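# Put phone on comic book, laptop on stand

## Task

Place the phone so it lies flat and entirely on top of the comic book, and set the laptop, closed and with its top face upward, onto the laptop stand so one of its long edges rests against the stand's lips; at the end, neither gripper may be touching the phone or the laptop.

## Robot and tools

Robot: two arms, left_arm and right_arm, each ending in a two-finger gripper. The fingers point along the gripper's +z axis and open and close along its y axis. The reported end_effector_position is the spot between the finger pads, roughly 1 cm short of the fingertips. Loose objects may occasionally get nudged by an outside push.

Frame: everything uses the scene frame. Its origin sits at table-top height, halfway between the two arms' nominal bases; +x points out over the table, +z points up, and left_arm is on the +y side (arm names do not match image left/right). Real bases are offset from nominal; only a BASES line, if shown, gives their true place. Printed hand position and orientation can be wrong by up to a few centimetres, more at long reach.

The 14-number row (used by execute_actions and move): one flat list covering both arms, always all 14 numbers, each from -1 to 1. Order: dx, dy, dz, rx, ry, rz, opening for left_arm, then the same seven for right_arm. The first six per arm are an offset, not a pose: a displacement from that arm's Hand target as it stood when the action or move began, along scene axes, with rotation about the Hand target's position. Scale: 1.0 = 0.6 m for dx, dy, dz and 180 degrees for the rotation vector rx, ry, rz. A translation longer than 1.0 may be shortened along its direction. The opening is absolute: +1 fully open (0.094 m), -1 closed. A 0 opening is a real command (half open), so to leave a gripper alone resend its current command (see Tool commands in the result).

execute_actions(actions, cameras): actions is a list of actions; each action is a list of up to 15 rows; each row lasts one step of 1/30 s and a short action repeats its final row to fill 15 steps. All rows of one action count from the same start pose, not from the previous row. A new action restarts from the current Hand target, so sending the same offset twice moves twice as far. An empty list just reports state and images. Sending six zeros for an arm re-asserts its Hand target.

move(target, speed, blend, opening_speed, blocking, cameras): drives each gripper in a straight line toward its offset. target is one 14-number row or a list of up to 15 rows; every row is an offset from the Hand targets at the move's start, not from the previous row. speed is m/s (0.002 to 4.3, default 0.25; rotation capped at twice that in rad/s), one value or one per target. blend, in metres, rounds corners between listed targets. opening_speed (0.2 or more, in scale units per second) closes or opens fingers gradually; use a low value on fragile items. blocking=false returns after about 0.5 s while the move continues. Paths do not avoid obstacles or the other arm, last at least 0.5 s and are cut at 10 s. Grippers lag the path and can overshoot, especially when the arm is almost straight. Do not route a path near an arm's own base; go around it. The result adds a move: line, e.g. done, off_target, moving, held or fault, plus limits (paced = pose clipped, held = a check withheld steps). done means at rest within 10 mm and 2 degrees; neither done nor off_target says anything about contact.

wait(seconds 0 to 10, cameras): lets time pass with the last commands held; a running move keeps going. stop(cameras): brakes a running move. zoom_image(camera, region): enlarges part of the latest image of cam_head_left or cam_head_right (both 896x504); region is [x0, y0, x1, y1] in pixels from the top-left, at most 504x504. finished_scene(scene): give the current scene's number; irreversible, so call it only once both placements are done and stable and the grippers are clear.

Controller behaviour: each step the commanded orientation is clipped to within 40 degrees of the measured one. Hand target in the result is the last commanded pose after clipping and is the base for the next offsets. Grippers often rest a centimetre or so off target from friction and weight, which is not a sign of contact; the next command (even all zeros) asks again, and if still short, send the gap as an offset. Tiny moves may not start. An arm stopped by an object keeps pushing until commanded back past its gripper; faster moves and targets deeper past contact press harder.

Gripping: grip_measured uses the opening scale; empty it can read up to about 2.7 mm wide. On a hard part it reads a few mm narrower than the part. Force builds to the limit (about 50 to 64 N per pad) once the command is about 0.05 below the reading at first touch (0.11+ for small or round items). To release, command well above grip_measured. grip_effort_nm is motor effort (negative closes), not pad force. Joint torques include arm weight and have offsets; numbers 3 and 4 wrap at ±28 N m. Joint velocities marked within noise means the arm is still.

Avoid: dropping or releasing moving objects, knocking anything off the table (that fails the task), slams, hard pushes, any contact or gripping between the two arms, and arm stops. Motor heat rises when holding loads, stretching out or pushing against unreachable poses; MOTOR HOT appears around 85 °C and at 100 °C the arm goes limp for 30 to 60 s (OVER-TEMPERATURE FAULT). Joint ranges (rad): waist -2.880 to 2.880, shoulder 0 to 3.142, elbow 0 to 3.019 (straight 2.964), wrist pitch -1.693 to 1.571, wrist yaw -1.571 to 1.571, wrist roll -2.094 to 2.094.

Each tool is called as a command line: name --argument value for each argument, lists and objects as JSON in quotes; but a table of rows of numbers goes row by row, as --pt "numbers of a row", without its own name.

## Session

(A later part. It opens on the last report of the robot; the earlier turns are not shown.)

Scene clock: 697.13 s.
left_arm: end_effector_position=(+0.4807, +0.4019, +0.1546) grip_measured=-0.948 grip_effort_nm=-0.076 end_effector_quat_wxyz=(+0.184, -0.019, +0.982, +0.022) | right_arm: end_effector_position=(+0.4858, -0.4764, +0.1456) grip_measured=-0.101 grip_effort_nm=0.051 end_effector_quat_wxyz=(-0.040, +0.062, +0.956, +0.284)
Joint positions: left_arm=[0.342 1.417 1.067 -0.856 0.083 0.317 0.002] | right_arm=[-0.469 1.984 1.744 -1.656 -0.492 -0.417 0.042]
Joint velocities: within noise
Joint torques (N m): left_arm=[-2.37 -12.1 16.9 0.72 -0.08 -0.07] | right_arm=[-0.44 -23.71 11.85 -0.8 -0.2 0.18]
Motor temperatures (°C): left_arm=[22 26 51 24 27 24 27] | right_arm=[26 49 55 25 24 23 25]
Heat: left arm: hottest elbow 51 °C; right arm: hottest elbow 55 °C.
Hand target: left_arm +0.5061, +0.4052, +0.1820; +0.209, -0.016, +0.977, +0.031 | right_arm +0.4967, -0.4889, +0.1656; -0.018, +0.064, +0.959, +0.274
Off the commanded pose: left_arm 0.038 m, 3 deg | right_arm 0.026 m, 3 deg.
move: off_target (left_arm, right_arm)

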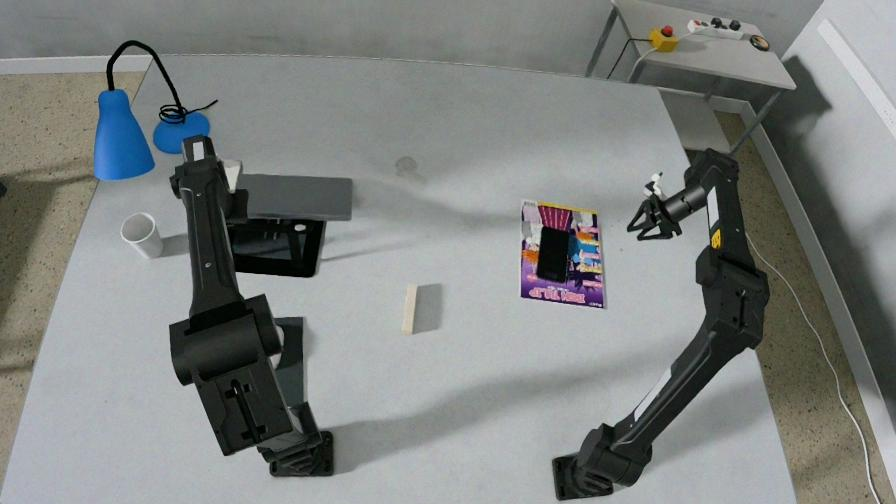

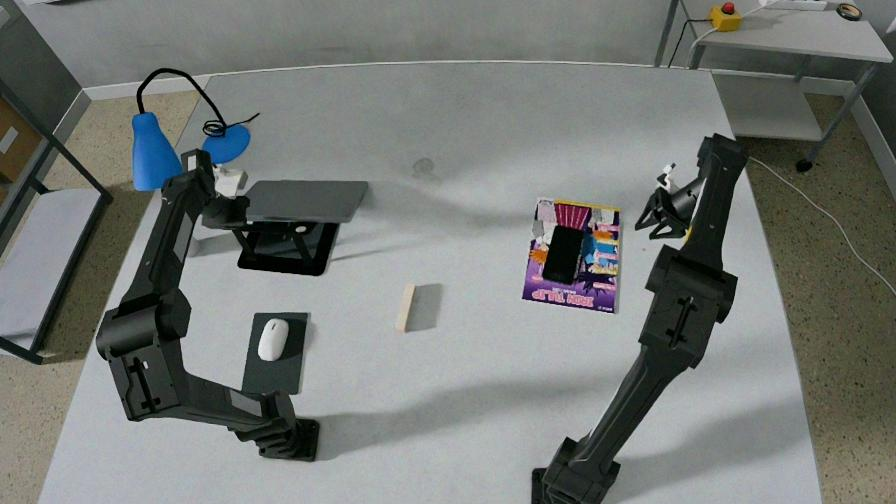

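Good, at (.481, .402, .1546). Push forward gently.

move --target '[0.05,0.005,0.0,0,0,0,-0.95,0,0,0,0,0,0,-0.1]' --speed 0.04

zoom_image --camera "cam_head_right" --region '[150, 130, 390, 330]'

zoom_image --camera "cam_head_left" --region '[130, 130, 370, 330]'

Scene clock: 700.67 s.
left_arm: end_effector_position=(+0.5106, +0.4063, +0.1563) grip_measured=-0.948 grip_effort_nm=-0.081 end_effector_quat_wxyz=(+0.186, -0.019, +0.982, +0.024) | right_arm: end_effector_position=(+0.4858, -0.4764, +0.1456) grip_measured=-0.101 grip_effort_nm=0.061 end_effector_quat_wxyz=(-0.040, +0.062, +0.956, +0.284)
Joint positions: left_arm=[0.327 1.488 1.145 -0.858 0.076 0.302 0.002] | right_arm=[-0.469 1.984 1.744 -1.656 -0.492 -0.417 0.042]
Joint velocities: within noise
Joint torques (N m): left_arm=[-2.37 -12.75 16.76 0.51 -0.09 -0.1] | right_arm=[-0.32 -23.82 11.85 -0.79 -0.21 0.17]
Motor temperatures (°C): left_arm=[22 26 51 24 27 24 27] | right_arm=[26 49 55 25 24 23 25]
Heat: left arm: hottest elbow 51 °C; right arm: hottest elbow 55 °C.
Hand target: left_arm +0.5363, +0.4083, +0.1821; +0.209, -0.016, +0.977, +0.031 | right_arm +0.4967, -0.4889, +0.1656; -0.018, +0.064, +0.959, +0.274
Off the commanded pose: left_arm 0.036 m, 3 deg | right_arm 0.026 m, 3 deg.
move: off_target (left_arm, right_arm)

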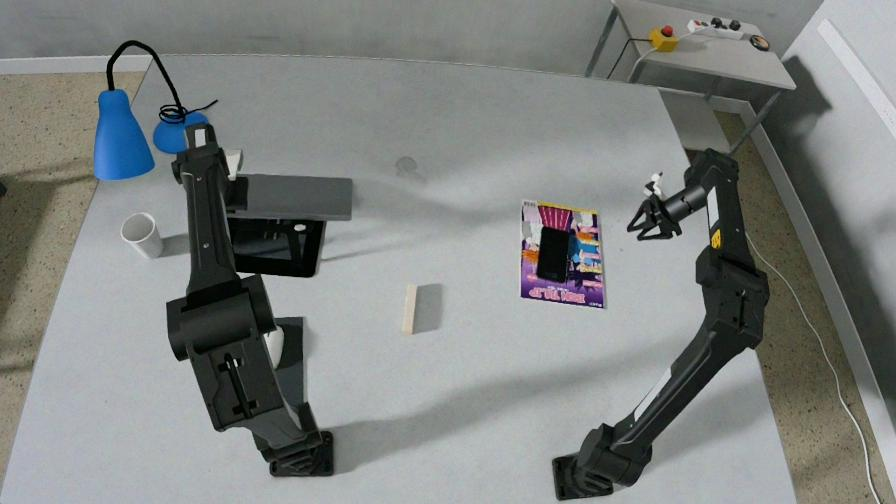

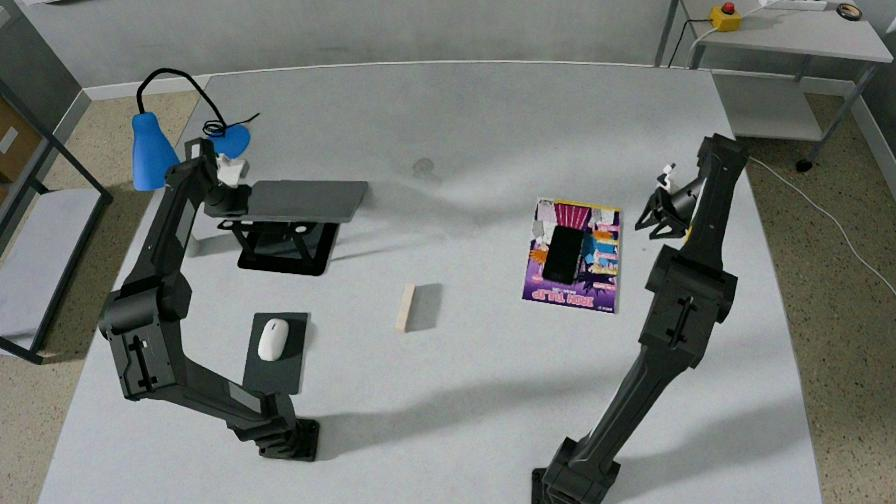

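Scaled by 2.100.

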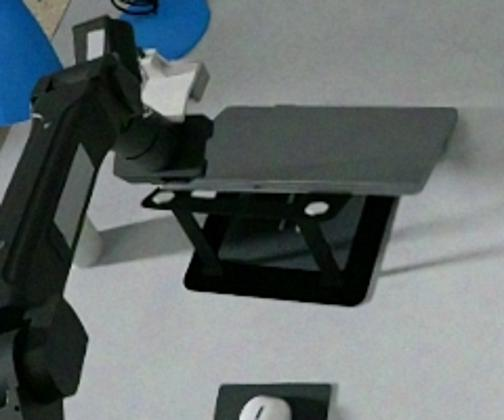

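Scaled by 2.100.

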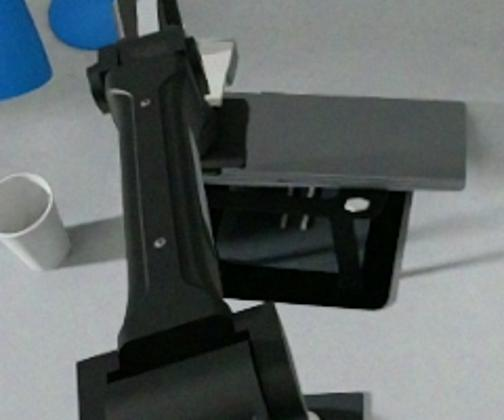

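move --target '[0.04,0.005,-0.003,0,0,0,-0.95,0,0,0,0,0,0,-0.1]' --speed 0.04

zoom_image --camera "cam_head_right" --region '[150, 130, 390, 330]'

zoom_image --camera "cam_head_left" --region '[130, 130, 370, 330]'

Scene clock: 706.33 s.
left_arm: end_effector_position=(+0.5343, +0.4098, +0.1543) grip_measured=-0.948 grip_effort_nm=-0.081 end_effector_quat_wxyz=(+0.186, -0.019, +0.982, +0.024) | right_arm: end_effector_position=(+0.4858, -0.4764, +0.1456) grip_measured=-0.101 grip_effort_nm=0.061 end_effector_quat_wxyz=(-0.040, +0.062, +0.956, +0.284)
Joint positions: left_arm=[0.316 1.549 1.21 -0.861 0.072 0.292 0.002] | right_arm=[-0.469 1.984 1.744 -1.656 -0.492 -0.417 0.042]
Joint velocities: within noise
Joint torques (N m): left_arm=[-2.78 -14.51 16.77 0.49 -0.07 -0.11] | right_arm=[-0.32 -23.82 11.85 -0.79 -0.21 0.18]
Motor temperatures (°C): left_arm=[22 26 52 24 27 24 27] | right_arm=[26 49 55 25 24 23 25]
Heat: left arm: hottest elbow 52 °C; right arm: hottest elbow 55 °C.
Hand target: left_arm +0.5602, +0.4112, +0.1802; +0.209, -0.016, +0.977, +0.031 | right_arm +0.4967, -0.4889, +0.1656; -0.018, +0.064, +0.959, +0.274
Off the commanded pose: left_arm 0.037 m, 3 deg | right_arm 0.026 m, 3 deg.
move: off_target (left_arm, right_arm)

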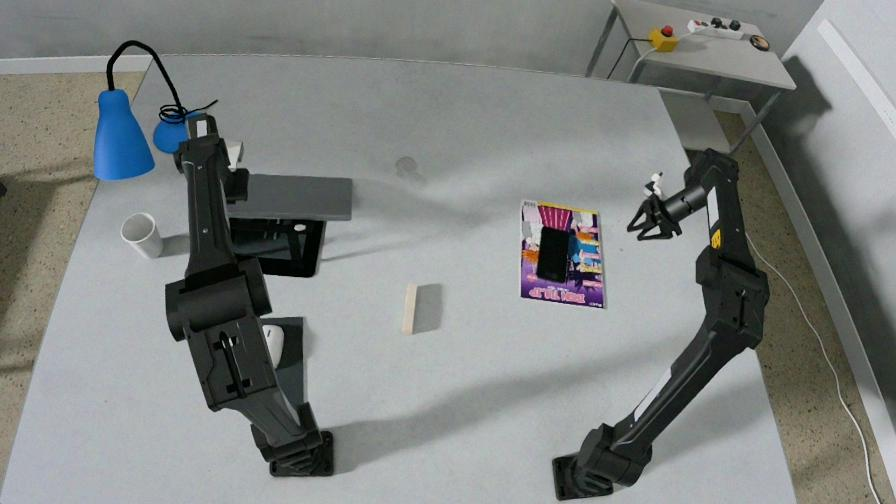

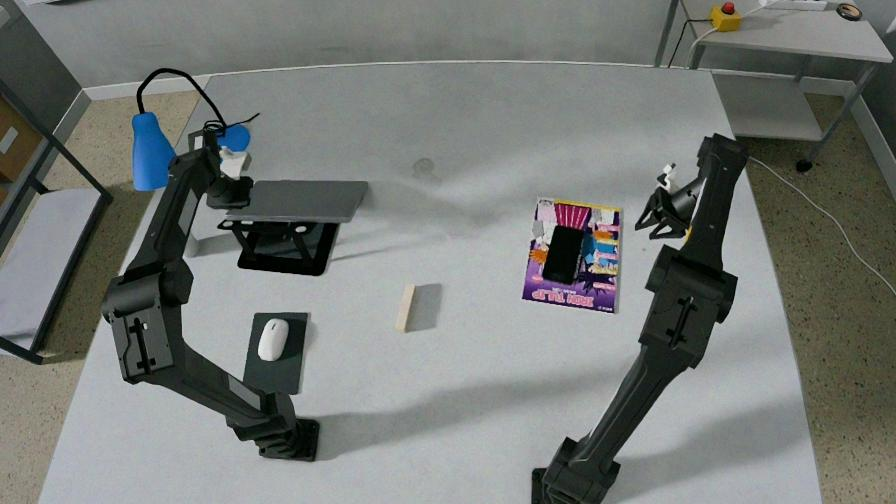

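Scaled by 2.100.

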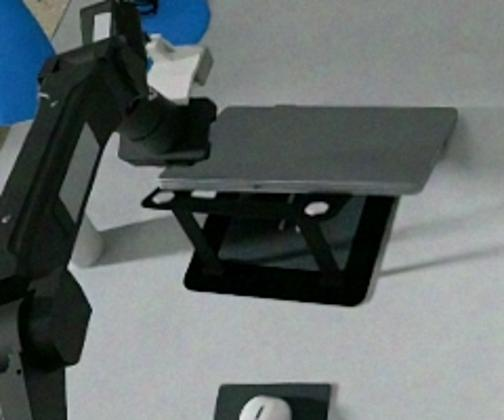

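Scaled by 2.100.

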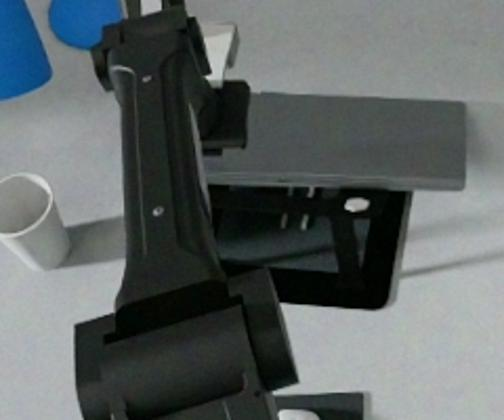

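move --pt "-0.02 0 0.13 0 0 0 -0.95 0 0 0 0 0 0 -0.1" --pt "-0.27 -0.1 0.13 0 0 0 -0.95 0 0 0 0 0 0 -0.1" --pt "-0.3 -0.41 0.06 -0.36 -0.165 0.3314 0.35 0 0 0 0 0 0 -0.1" --speed 0.2

zoom_image --camera "cam_head_right" --region '[170, 130, 410, 330]'

zoom_image --camera "cam_head_left" --region '[170, 130, 410, 330]'

Scene clock: 737.30 s.
left_arm: end_effector_position=(+0.3812, +0.1698, +0.2156) grip_measured=+0.347 grip_effort_nm=0.129 end_effector_quat_wxyz=(+0.348, -0.582, +0.636, -0.370) | right_arm: end_effector_position=(+0.4858, -0.4764, +0.1456) grip_measured=-0.101 grip_effort_nm=0.061 end_effector_quat_wxyz=(-0.040, +0.062, +0.956, +0.284)
Joint positions: left_arm=[-0.325 0.694 0.458 -0.281 -0.194 -1.666 0.063] | right_arm=[-0.469 1.984 1.744 -1.656 -0.492 -0.417 0.042]
Joint velocities: within noise
Joint torques (N m): left_arm=[-3.02 -3.6 10.48 2.54 -0.25 0.02] | right_arm=[-0.5 -23.77 11.86 -0.76 -0.21 0.17]
Motor temperatures (°C): left_arm=[22 27 51 24 27 24 27] | right_arm=[26 50 55 25 24 23 25]
Heat: left arm: hottest elbow 51 °C; right arm: hottest elbow 55 °C.
Hand target: left_arm +0.3803, +0.1651, +0.2163; +0.348, -0.579, +0.633, -0.379 | right_arm +0.4967, -0.4889, +0.1656; -0.018, +0.064, +0.959, +0.274
Off the commanded pose: left_arm 0.005 m, 1 deg | right_arm 0.026 m, 3 deg.
move: off_target (right_arm)

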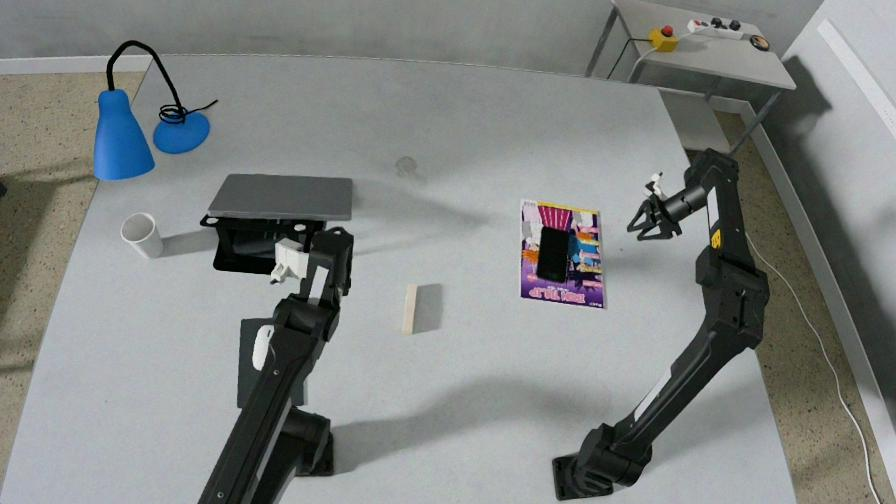

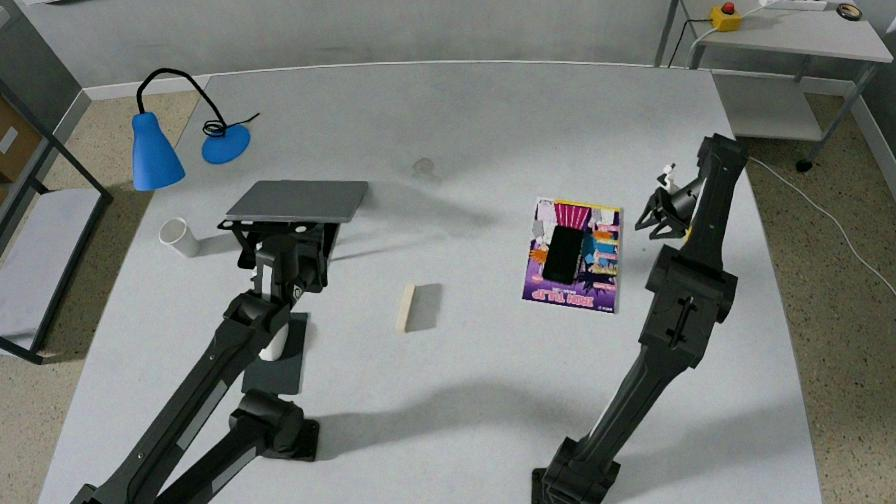

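Scaled by 2.100.

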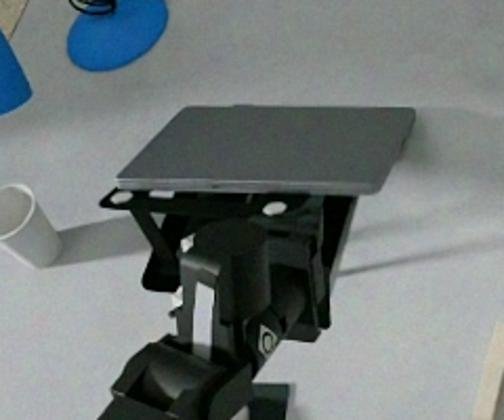

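Scaled by 2.100.

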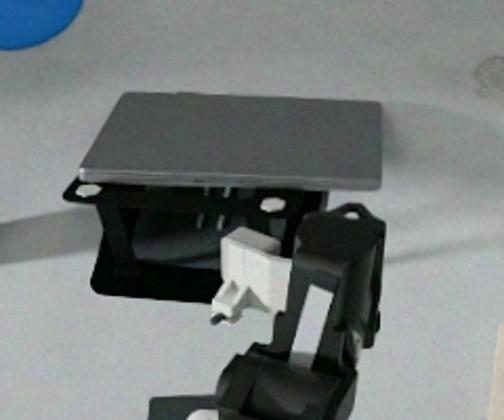

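move --pt "-0.03 0 -0.145 0 0 0 0.35 0 0 0 0 0 0 -0.1" --pt "0.03 0 -0.07 0 0 0 0.35 0 0 0 0 0 0 -0.1" --pt "0.23 0 -0.075 0 0 0 0.35 0 0 0 0 0 0 -0.1" --speed '[0.12,0.12,0.06]'

zoom_image --camera "cam_head_right" --region '[170, 130, 410, 330]'

zoom_image --camera "cam_head_left" --region '[170, 130, 410, 330]'

Scene clock: 744.97 s.
left_arm: end_effector_position=(+0.4877, +0.1648, +0.1385) grip_measured=+0.348 grip_effort_nm=0.129 end_effector_quat_wxyz=(+0.325, -0.589, +0.649, -0.356) | right_arm: end_effector_position=(+0.4858, -0.4764, +0.1456) grip_measured=-0.101 grip_effort_nm=0.066 end_effector_quat_wxyz=(-0.040, +0.062, +0.956, +0.284)
Joint positions: left_arm=[-0.231 1.23 0.552 0.11 -0.092 -1.626 0.063] | right_arm=[-0.469 1.984 1.744 -1.656 -0.492 -0.417 0.042]
Joint velocities: within noise
Joint torques (N m): left_arm=[-1.03 -8 15.68 2.43 0.02 0.2] | right_arm=[-0.26 -23.77 11.89 -0.79 -0.2 0.18]
Motor temperatures (°C): left_arm=[22 27 50 24 27 24 27] | right_arm=[26 50 55 25 24 23 25]
Heat: left arm: hottest elbow 50 °C; right arm: hottest elbow 55 °C.
Hand target: left_arm +0.5182, +0.1651, +0.1711; +0.348, -0.579, +0.633, -0.379 | right_arm +0.4967, -0.4889, +0.1656; -0.018, +0.064, +0.959, +0.274
Off the commanded pose: left_arm 0.045 m, 4 deg | right_arm 0.026 m, 3 deg.
move: off_target (left_arm, right_arm)

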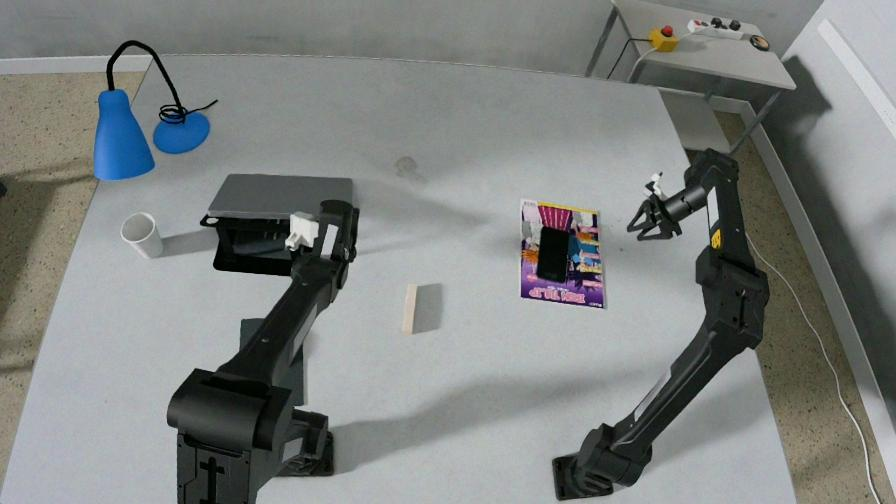

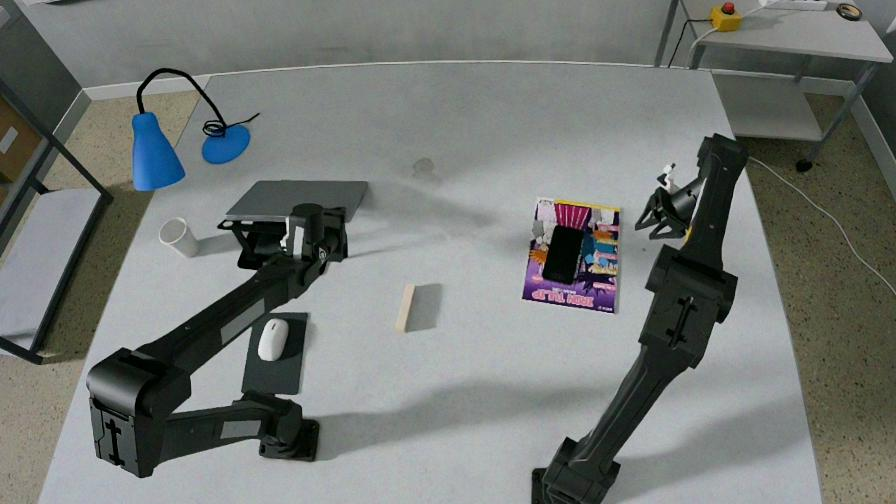

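Scaled by 2.100.

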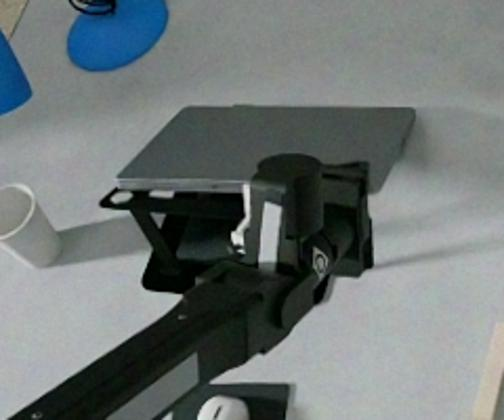

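Scaled by 2.100.

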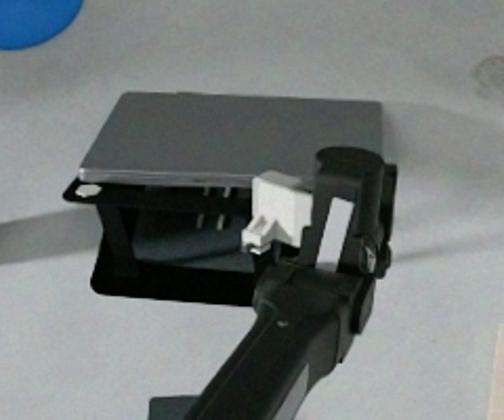

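execute_actions --actions '[]'

zoom_image --camera "cam_head_left" --region '[170, 120, 422, 262]'

Scene clock: 755.67 s.
left_arm: end_effector_position=(+0.4878, +0.1647, +0.1385) grip_measured=+0.348 grip_effort_nm=0.125 end_effector_quat_wxyz=(+0.325, -0.589, +0.649, -0.356) | right_arm: end_effector_position=(+0.4858, -0.4764, +0.1456) grip_measured=-0.101 grip_effort_nm=0.061 end_effector_quat_wxyz=(-0.040, +0.062, +0.956, +0.284)
Joint positions: left_arm=[-0.231 1.23 0.552 0.11 -0.092 -1.626 0.063] | right_arm=[-0.469 1.984 1.744 -1.656 -0.492 -0.417 0.042]
Joint velocities: within noise
Joint torques (N m): left_arm=[-0.21 -7.71 15.64 2.39 -0.02 0.15] | right_arm=[-0.38 -23.82 11.86 -0.79 -0.2 0.17]
Motor temperatures (°C): left_arm=[22 26 50 24 27 24 27] | right_arm=[26 50 56 25 24 23 25]
Heat: left arm: hottest elbow 50 °C; right arm: hottest elbow 56 °C.
Hand target: left_arm +0.5182, +0.1651, +0.1711; +0.348, -0.579, +0.633, -0.379 | right_arm +0.4967, -0.4889, +0.1656; -0.018, +0.064, +0.959, +0.274
Tool commands: left_gripper/opening=+0.35 right_gripper/opening=-0.1
Off the commanded pose: left_arm 0.045 m, 4 deg | right_arm 0.026 m, 3 deg.

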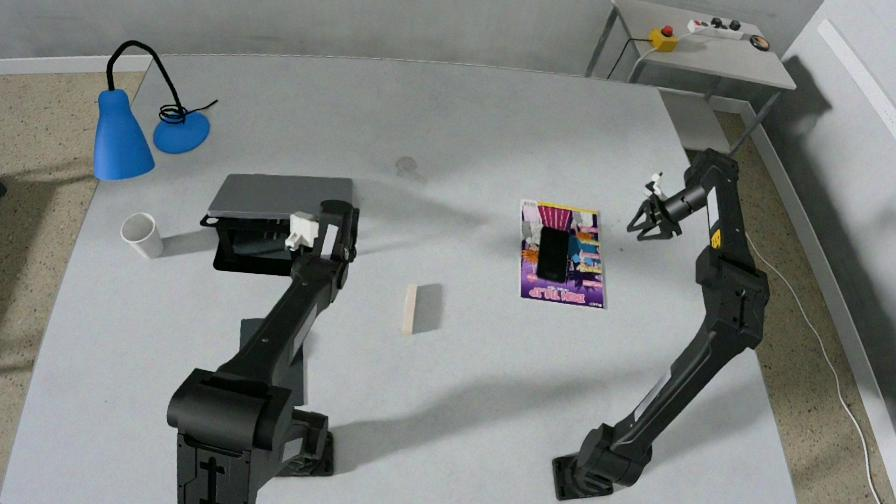

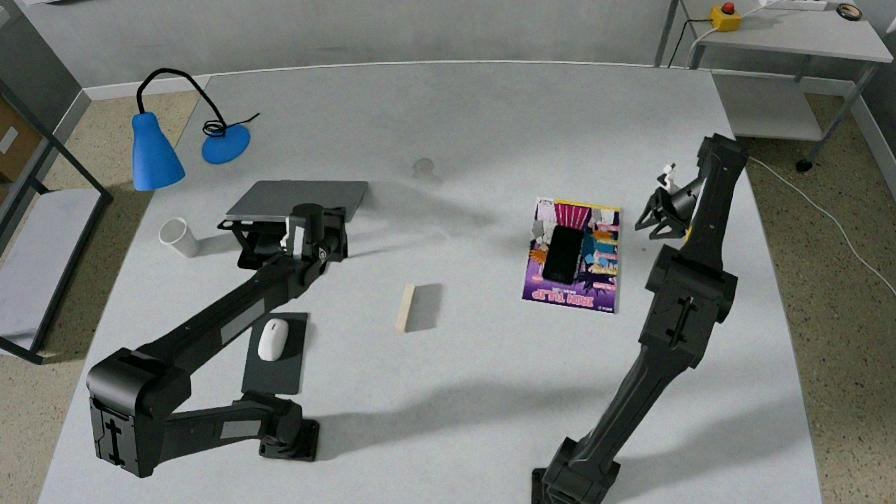

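Scaled by 2.000.

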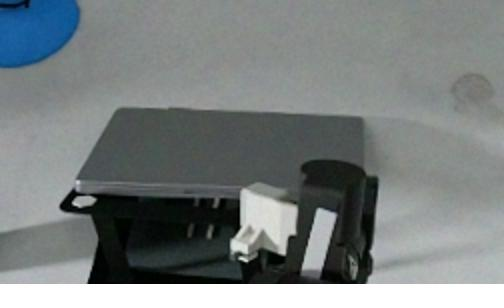

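move --target '[0.065, 0, -0.01, 0,0,0,0.35,0,0,0,0,0,0,-0.1]' --speed 0.06

zoom_image --camera "cam_head_left" --region '[170, 120, 422, 262]'

Scene clock: 759.50 s.
left_arm: end_effector_position=(+0.5266, +0.1638, +0.1342) grip_measured=+0.348 grip_effort_nm=0.129 end_effector_quat_wxyz=(+0.325, -0.589, +0.648, -0.356) | right_arm: end_effector_position=(+0.4858, -0.4764, +0.1456) grip_measured=-0.101 grip_effort_nm=0.051 end_effector_quat_wxyz=(-0.040, +0.062, +0.956, +0.284)
Joint positions: left_arm=[-0.211 1.35 0.64 0.144 -0.075 -1.617 0.063] | right_arm=[-0.469 1.984 1.744 -1.656 -0.492 -0.417 0.042]
Joint velocities: within noise
Joint torques (N m): left_arm=[-0.85 -9.99 15.34 2.48 0.04 0.15] | right_arm=[-0.38 -23.82 11.85 -0.77 -0.21 0.18]
Motor temperatures (°C): left_arm=[22 26 50 24 27 24 27] | right_arm=[26 50 56 25 24 23 25]
Heat: left arm: hottest elbow 50 °C; right arm: hottest elbow 56 °C.
Hand target: left_arm +0.5572, +0.1652, +0.1652; +0.348, -0.579, +0.633, -0.379 | right_arm +0.4967, -0.4889, +0.1656; -0.018, +0.064, +0.959, +0.274
Off the commanded pose: left_arm 0.043 m, 4 deg | right_arm 0.026 m, 3 deg.
move: off_target (left_arm, right_arm)

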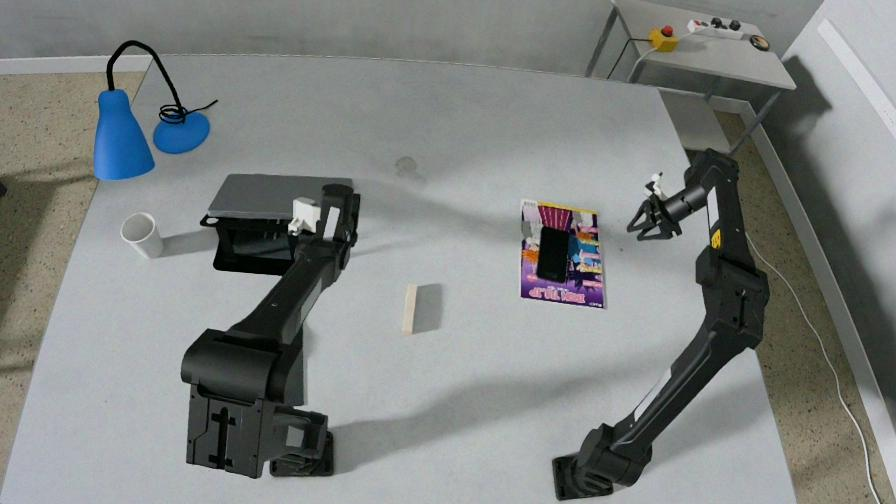

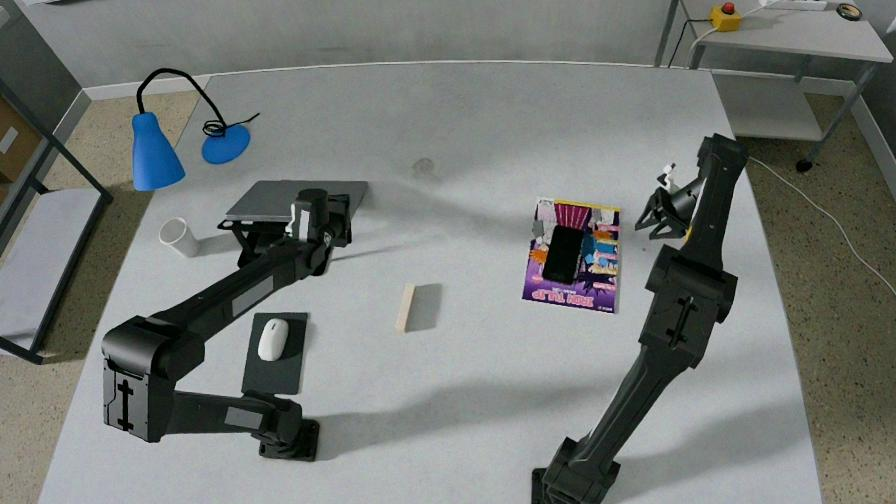

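Scaled by 2.000.

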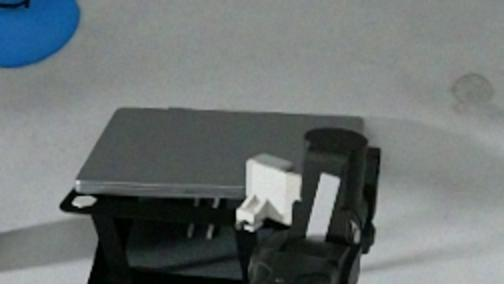

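move --target '[0.008, 0, 0.0, 0,0,0,-0.85,0,0,0,0,0,0,-0.1]' --speed 0.05 --opening_speed 0.4 --cameras '["cam_head_left"]'

zoom_image --camera "cam_head_left" --region '[170, 120, 422, 262]'

Scene clock: 764.83 s.
left_arm: end_effector_position=(+0.5268, +0.1642, +0.1239) grip_measured=-0.627 grip_effort_nm=-1.004 end_effector_quat_wxyz=(+0.319, -0.592, +0.652, -0.350) | right_arm: end_effector_position=(+0.4858, -0.4764, +0.1456) grip_measured=-0.101 grip_effort_nm=0.061 end_effector_quat_wxyz=(-0.040, +0.062, +0.956, +0.284)
Joint positions: left_arm=[-0.209 1.372 0.64 0.145 -0.072 -1.617 0.018] | right_arm=[-0.469 1.984 1.744 -1.656 -0.492 -0.417 0.042]
Joint velocities: within noise
Joint torques (N m): left_arm=[-0.85 -10.99 15.99 2.26 -0.05 0.15] | right_arm=[-0.38 -23.77 11.86 -0.8 -0.2 0.17]
Motor temperatures (°C): left_arm=[22 26 51 24 27 24 27] | right_arm=[26 50 56 25 24 23 25]
Heat: left arm: hottest elbow 51 °C; right arm: hottest elbow 56 °C.
Hand target: left_arm +0.5620, +0.1652, +0.1652; +0.348, -0.579, +0.633, -0.379 | right_arm +0.4967, -0.4889, +0.1656; -0.018, +0.064, +0.959, +0.274
Off the commanded pose: left_arm 0.054 m, 5 deg | right_arm 0.026 m, 3 deg.
move: off_target (left_arm, right_arm)
Images, in order (width x height): cam_head_left 896x504.

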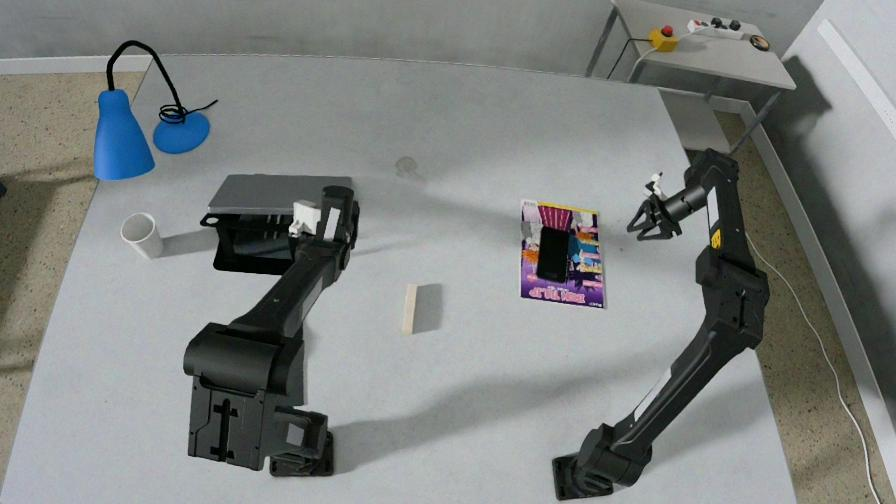

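Scaled by 2.000.

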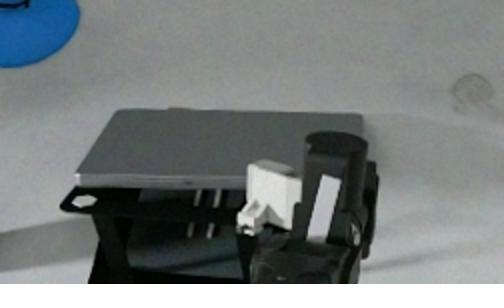

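move --pt "0 0 0.03 0 0 0 -0.85 0 0 0 0 0 0 -0.1" --pt "-0.08 0 0.03 0 0 -0.02 -0.85 0 0 0 0 0 0 -0.1" --speed 0.05 --cameras '["cam_head_left"]'

zoom_image --camera "cam_head_left" --region '[170, 120, 422, 262]'

Scene clock: 768.93 s.
left_arm: end_effector_position=(+0.5078, +0.1688, +0.1348) grip_measured=-0.633 grip_effort_nm=-1.009 end_effector_quat_wxyz=(+0.303, -0.586, +0.662, -0.355) | right_arm: end_effector_position=(+0.4858, -0.4764, +0.1456) grip_measured=-0.101 grip_effort_nm=0.061 end_effector_quat_wxyz=(-0.040, +0.062, +0.956, +0.284)
Joint positions: left_arm=[-0.187 1.29 0.612 0.08 -0.016 -1.6 0.017] | right_arm=[-0.469 1.984 1.744 -1.656 -0.492 -0.417 0.042]
Joint velocities: within noise
Joint torques (N m): left_arm=[-2.08 -15.91 11.02 2.3 0.11 0.31] | right_arm=[-0.38 -23.82 11.85 -0.8 -0.21 0.18]
Motor temperatures (°C): left_arm=[22 26 51 24 27 24 27] | right_arm=[26 50 56 25 24 23 25]
Heat: left arm: hottest elbow 51 °C; right arm: hottest elbow 56 °C.
Hand target: left_arm +0.5140, +0.1652, +0.1832; +0.336, -0.559, +0.650, -0.390 | right_arm +0.4967, -0.4889, +0.1656; -0.018, +0.064, +0.959, +0.274
Off the commanded pose: left_arm 0.049 m, 6 deg | right_arm 0.026 m, 3 deg.
move: off_target (left_arm, right_arm)
Images, in order (width x height): cam_head_left 896x504.

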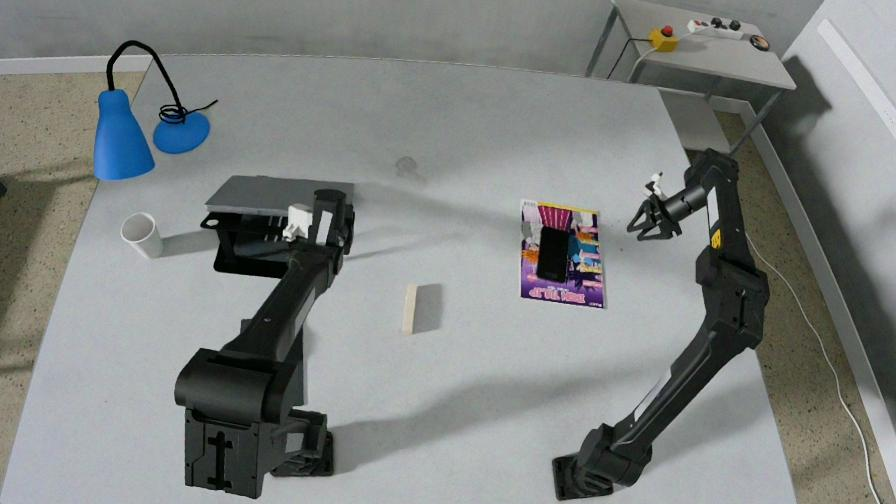

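Scaled by 2.000.

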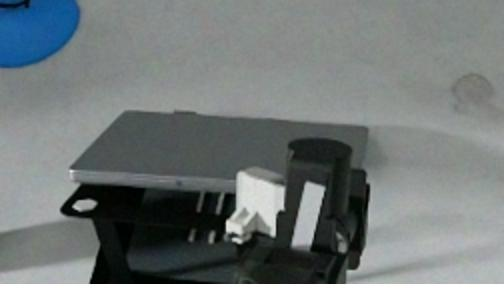

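move --target '[-0.02, 0.0, 0.0, 0,0,-0.01,-0.85,0,0,0,0,0,0,-0.1]' --speed 0.05 --cameras '["cam_head_left"]'

zoom_image --camera "cam_head_left" --region '[170, 120, 422, 262]'

Scene clock: 772.37 s.
left_arm: end_effector_position=(+0.4951, +0.1664, +0.1356) grip_measured=-0.633 grip_effort_nm=-1.004 end_effector_quat_wxyz=(+0.295, -0.576, +0.671, -0.361) | right_arm: end_effector_position=(+0.4858, -0.4764, +0.1456) grip_measured=-0.101 grip_effort_nm=0.056 end_effector_quat_wxyz=(-0.040, +0.062, +0.956, +0.284)
Joint positions: left_arm=[-0.184 1.253 0.584 0.07 0.017 -1.582 0.017] | right_arm=[-0.469 1.984 1.744 -1.656 -0.492 -0.417 0.042]
Joint velocities: within noise
Joint torques (N m): left_arm=[-1.49 -15.85 11.03 2.11 0.11 0.31] | right_arm=[-0.32 -23.82 11.85 -0.79 -0.21 0.17]
Motor temperatures (°C): left_arm=[22 27 51 24 27 24 27] | right_arm=[26 50 56 25 24 23 25]
Heat: left arm: hottest elbow 51 °C; right arm: hottest elbow 56 °C.
Hand target: left_arm +0.5020, +0.1651, +0.1831; +0.330, -0.548, +0.659, -0.395 | right_arm +0.4967, -0.4889, +0.1656; -0.018, +0.064, +0.959, +0.274
Off the commanded pose: left_arm 0.048 m, 6 deg | right_arm 0.026 m, 3 deg.
move: off_target (left_arm, right_arm)
Images, in order (width x height): cam_head_left 896x504.

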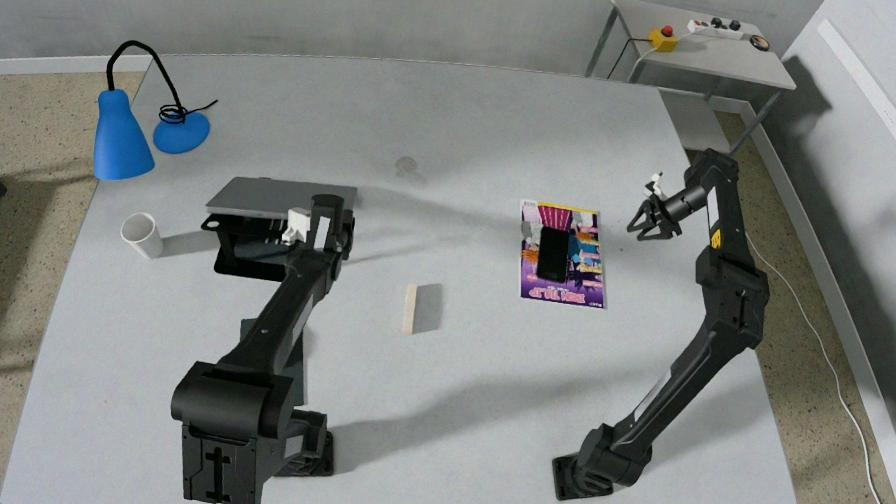

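Scaled by 2.000.

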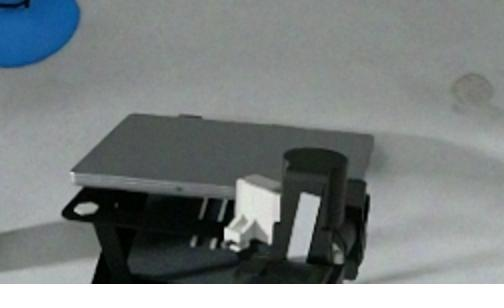

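move --target '[0.0, 0.0, -0.06, 0,0,0,-0.85,0,0,0,0,0,0,-0.1]' --speed 0.04 --cameras '["cam_head_left"]'

zoom_image --camera "cam_head_left" --region '[170, 120, 422, 262]'

Scene clock: 775.67 s.
left_arm: end_effector_position=(+0.4944, +0.1664, +0.1311) grip_measured=-0.633 grip_effort_nm=-1.009 end_effector_quat_wxyz=(+0.310, -0.564, +0.667, -0.375) | right_arm: end_effector_position=(+0.4858, -0.4764, +0.1456) grip_measured=-0.101 grip_effort_nm=0.056 end_effector_quat_wxyz=(-0.040, +0.062, +0.956, +0.284)
Joint positions: left_arm=[-0.184 1.267 0.548 0.164 0.019 -1.57 0.017] | right_arm=[-0.469 1.984 1.744 -1.656 -0.492 -0.417 0.042]
Joint velocities: within noise
Joint torques (N m): left_arm=[-1.44 -10.17 9.33 3.45 0.14 0.18] | right_arm=[-0.44 -23.77 11.84 -0.79 -0.21 0.18]
Motor temperatures (°C): left_arm=[22 27 51 24 27 24 27] | right_arm=[26 50 56 25 24 23 25]
Heat: left arm: hottest elbow 51 °C; right arm: hottest elbow 56 °C.
Hand target: left_arm +0.5021, +0.1652, +0.1473; +0.330, -0.548, +0.659, -0.395 | right_arm +0.4967, -0.4889, +0.1656; -0.018, +0.064, +0.959, +0.274
Off the commanded pose: left_arm 0.018 m, 4 deg | right_arm 0.026 m, 3 deg.
move: off_target (left_arm, right_arm)
Images, in order (width x height): cam_head_left 896x504.

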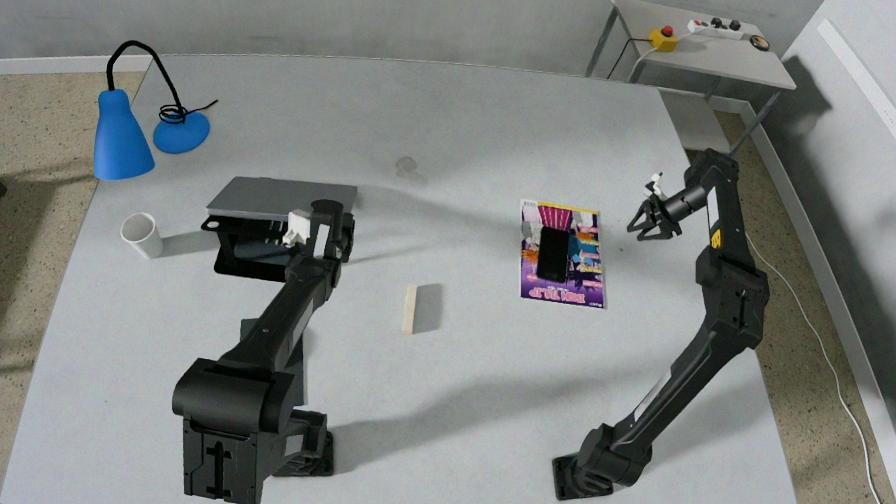

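Scaled by 2.000.

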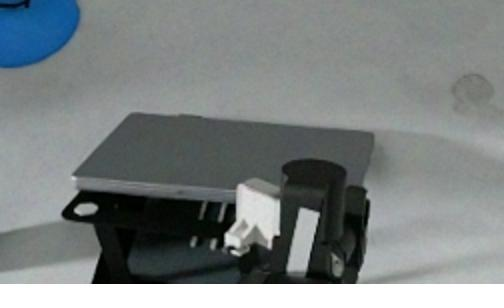

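move --target '[0.0, 0.0, -0.02, 0,0,0,-0.85,0,0,0,0,0,0,-0.1]' --speed 0.04 --cameras '["cam_head_left"]'

zoom_image --camera "cam_head_left" --region '[190, 140, 370, 240]'

move --target '[0.0, 0.0, 0.0, 0,0,0,-0.5,0,0,0,0,0,0,-0.1]' --opening_speed 0.2 --cameras '["cam_head_left"]'

zoom_image --camera "cam_head_left" --region '[190, 140, 370, 240]'

Scene clock: 781.00 s.
left_arm: end_effector_position=(+0.4978, +0.1658, +0.1296) grip_measured=-0.633 grip_effort_nm=-1.009 end_effector_quat_wxyz=(+0.318, -0.559, +0.664, -0.382) | right_arm: end_effector_position=(+0.4858, -0.4764, +0.1456) grip_measured=-0.101 grip_effort_nm=0.056 end_effector_quat_wxyz=(-0.040, +0.062, +0.956, +0.284)
Joint positions: left_arm=[-0.184 1.285 0.541 0.213 0.019 -1.565 0.017] | right_arm=[-0.469 1.984 1.744 -1.656 -0.492 -0.417 0.042]
Joint velocities: within noise
Joint torques (N m): left_arm=[-1.14 -8.94 8.51 3.58 0.18 0.17] | right_arm=[-0.32 -23.82 11.85 -0.8 -0.21 0.17]
Motor temperatures (°C): left_arm=[22 27 50 24 27 24 28] | right_arm=[26 50 56 25 24 23 25]
Heat: left arm: hottest elbow 50 °C; right arm: hottest elbow 56 °C.
Hand target: left_arm +0.5021, +0.1652, +0.1353; +0.330, -0.548, +0.659, -0.395 | right_arm +0.4967, -0.4889, +0.1656; -0.018, +0.064, +0.959, +0.274
Off the commanded pose: left_arm 0.007 m, 2 deg | right_arm 0.026 m, 3 deg.
move: off_target (right_arm)
Images, in order (width x height): cam_head_left 896x504.

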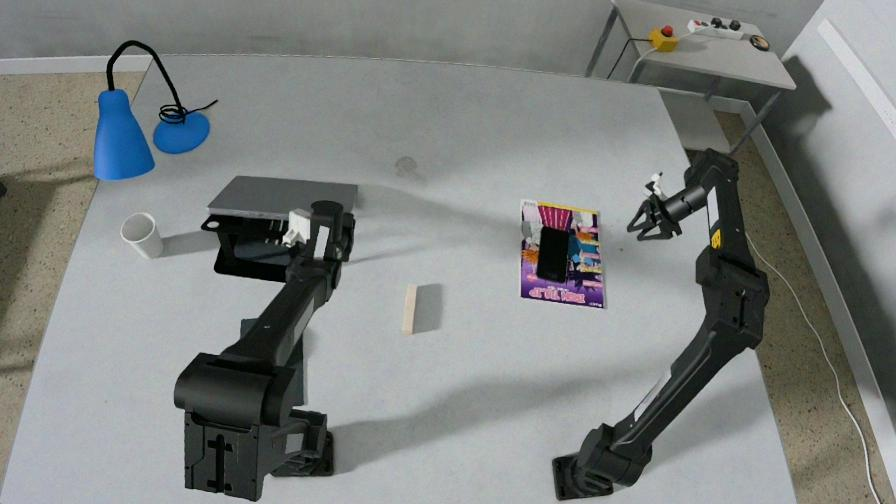

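Scaled by 2.800.

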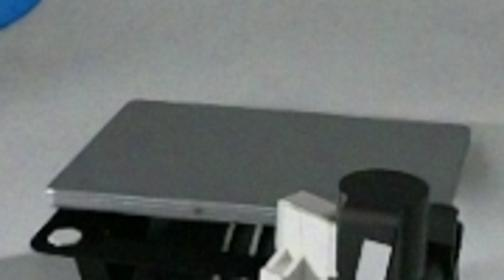

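Scene clock: 783.03 s.
left_arm: end_effector_position=(+0.4976, +0.1655, +0.1289) grip_measured=-0.502 grip_effort_nm=0.081 end_effector_quat_wxyz=(+0.324, -0.549, +0.670, -0.381) | right_arm: end_effector_position=(+0.4858, -0.4764, +0.1456) grip_measured=-0.101 grip_effort_nm=0.061 end_effector_quat_wxyz=(-0.040, +0.062, +0.956, +0.284)
Joint positions: left_arm=[-0.184 1.288 0.536 0.228 0.021 -1.54 0.023] | right_arm=[-0.469 1.984 1.744 -1.656 -0.492 -0.417 0.042]
Joint velocities: within noise
Joint torques (N m): left_arm=[-1.32 -8.64 8.66 3.15 0.13 -0.1] | right_arm=[-0.38 -23.82 11.86 -0.79 -0.21 0.18]
Motor temperatures (°C): left_arm=[22 27 49 24 27 24 28] | right_arm=[26 50 56 25 24 23 25]
Heat: left arm: hottest elbow 49 °C; right arm: hottest elbow 56 °C.
Hand target: left_arm +0.5020, +0.1652, +0.1351; +0.330, -0.548, +0.659, -0.395 | right_arm +0.4967, -0.4889, +0.1656; -0.018, +0.064, +0.959, +0.274
Off the commanded pose: left_arm 0.008 m, 2 deg | right_arm 0.026 m, 3 deg.
move: off_target (right_arm)
Images, in order (width x height): cam_head_left 896x504.

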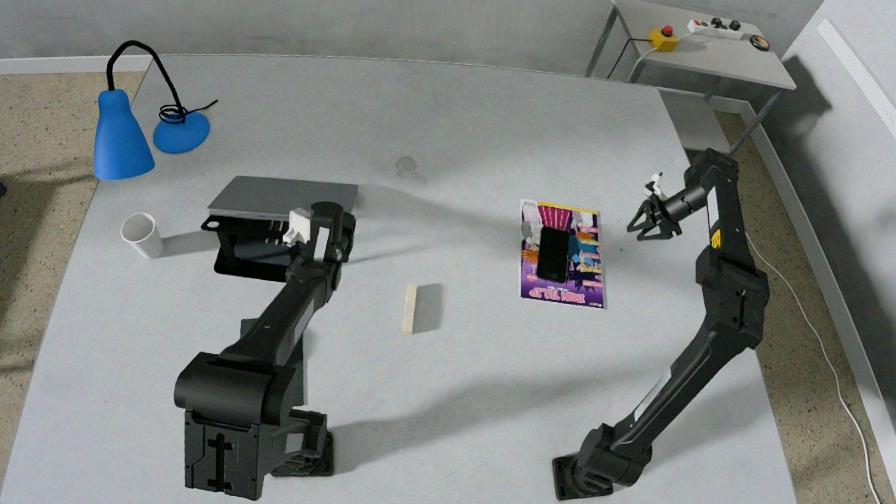

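Scaled by 2.800.

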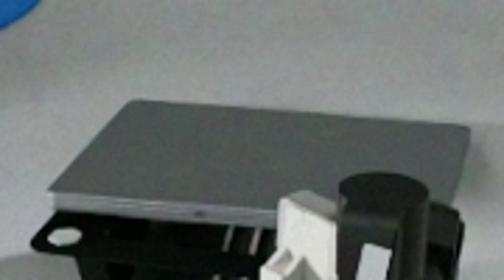

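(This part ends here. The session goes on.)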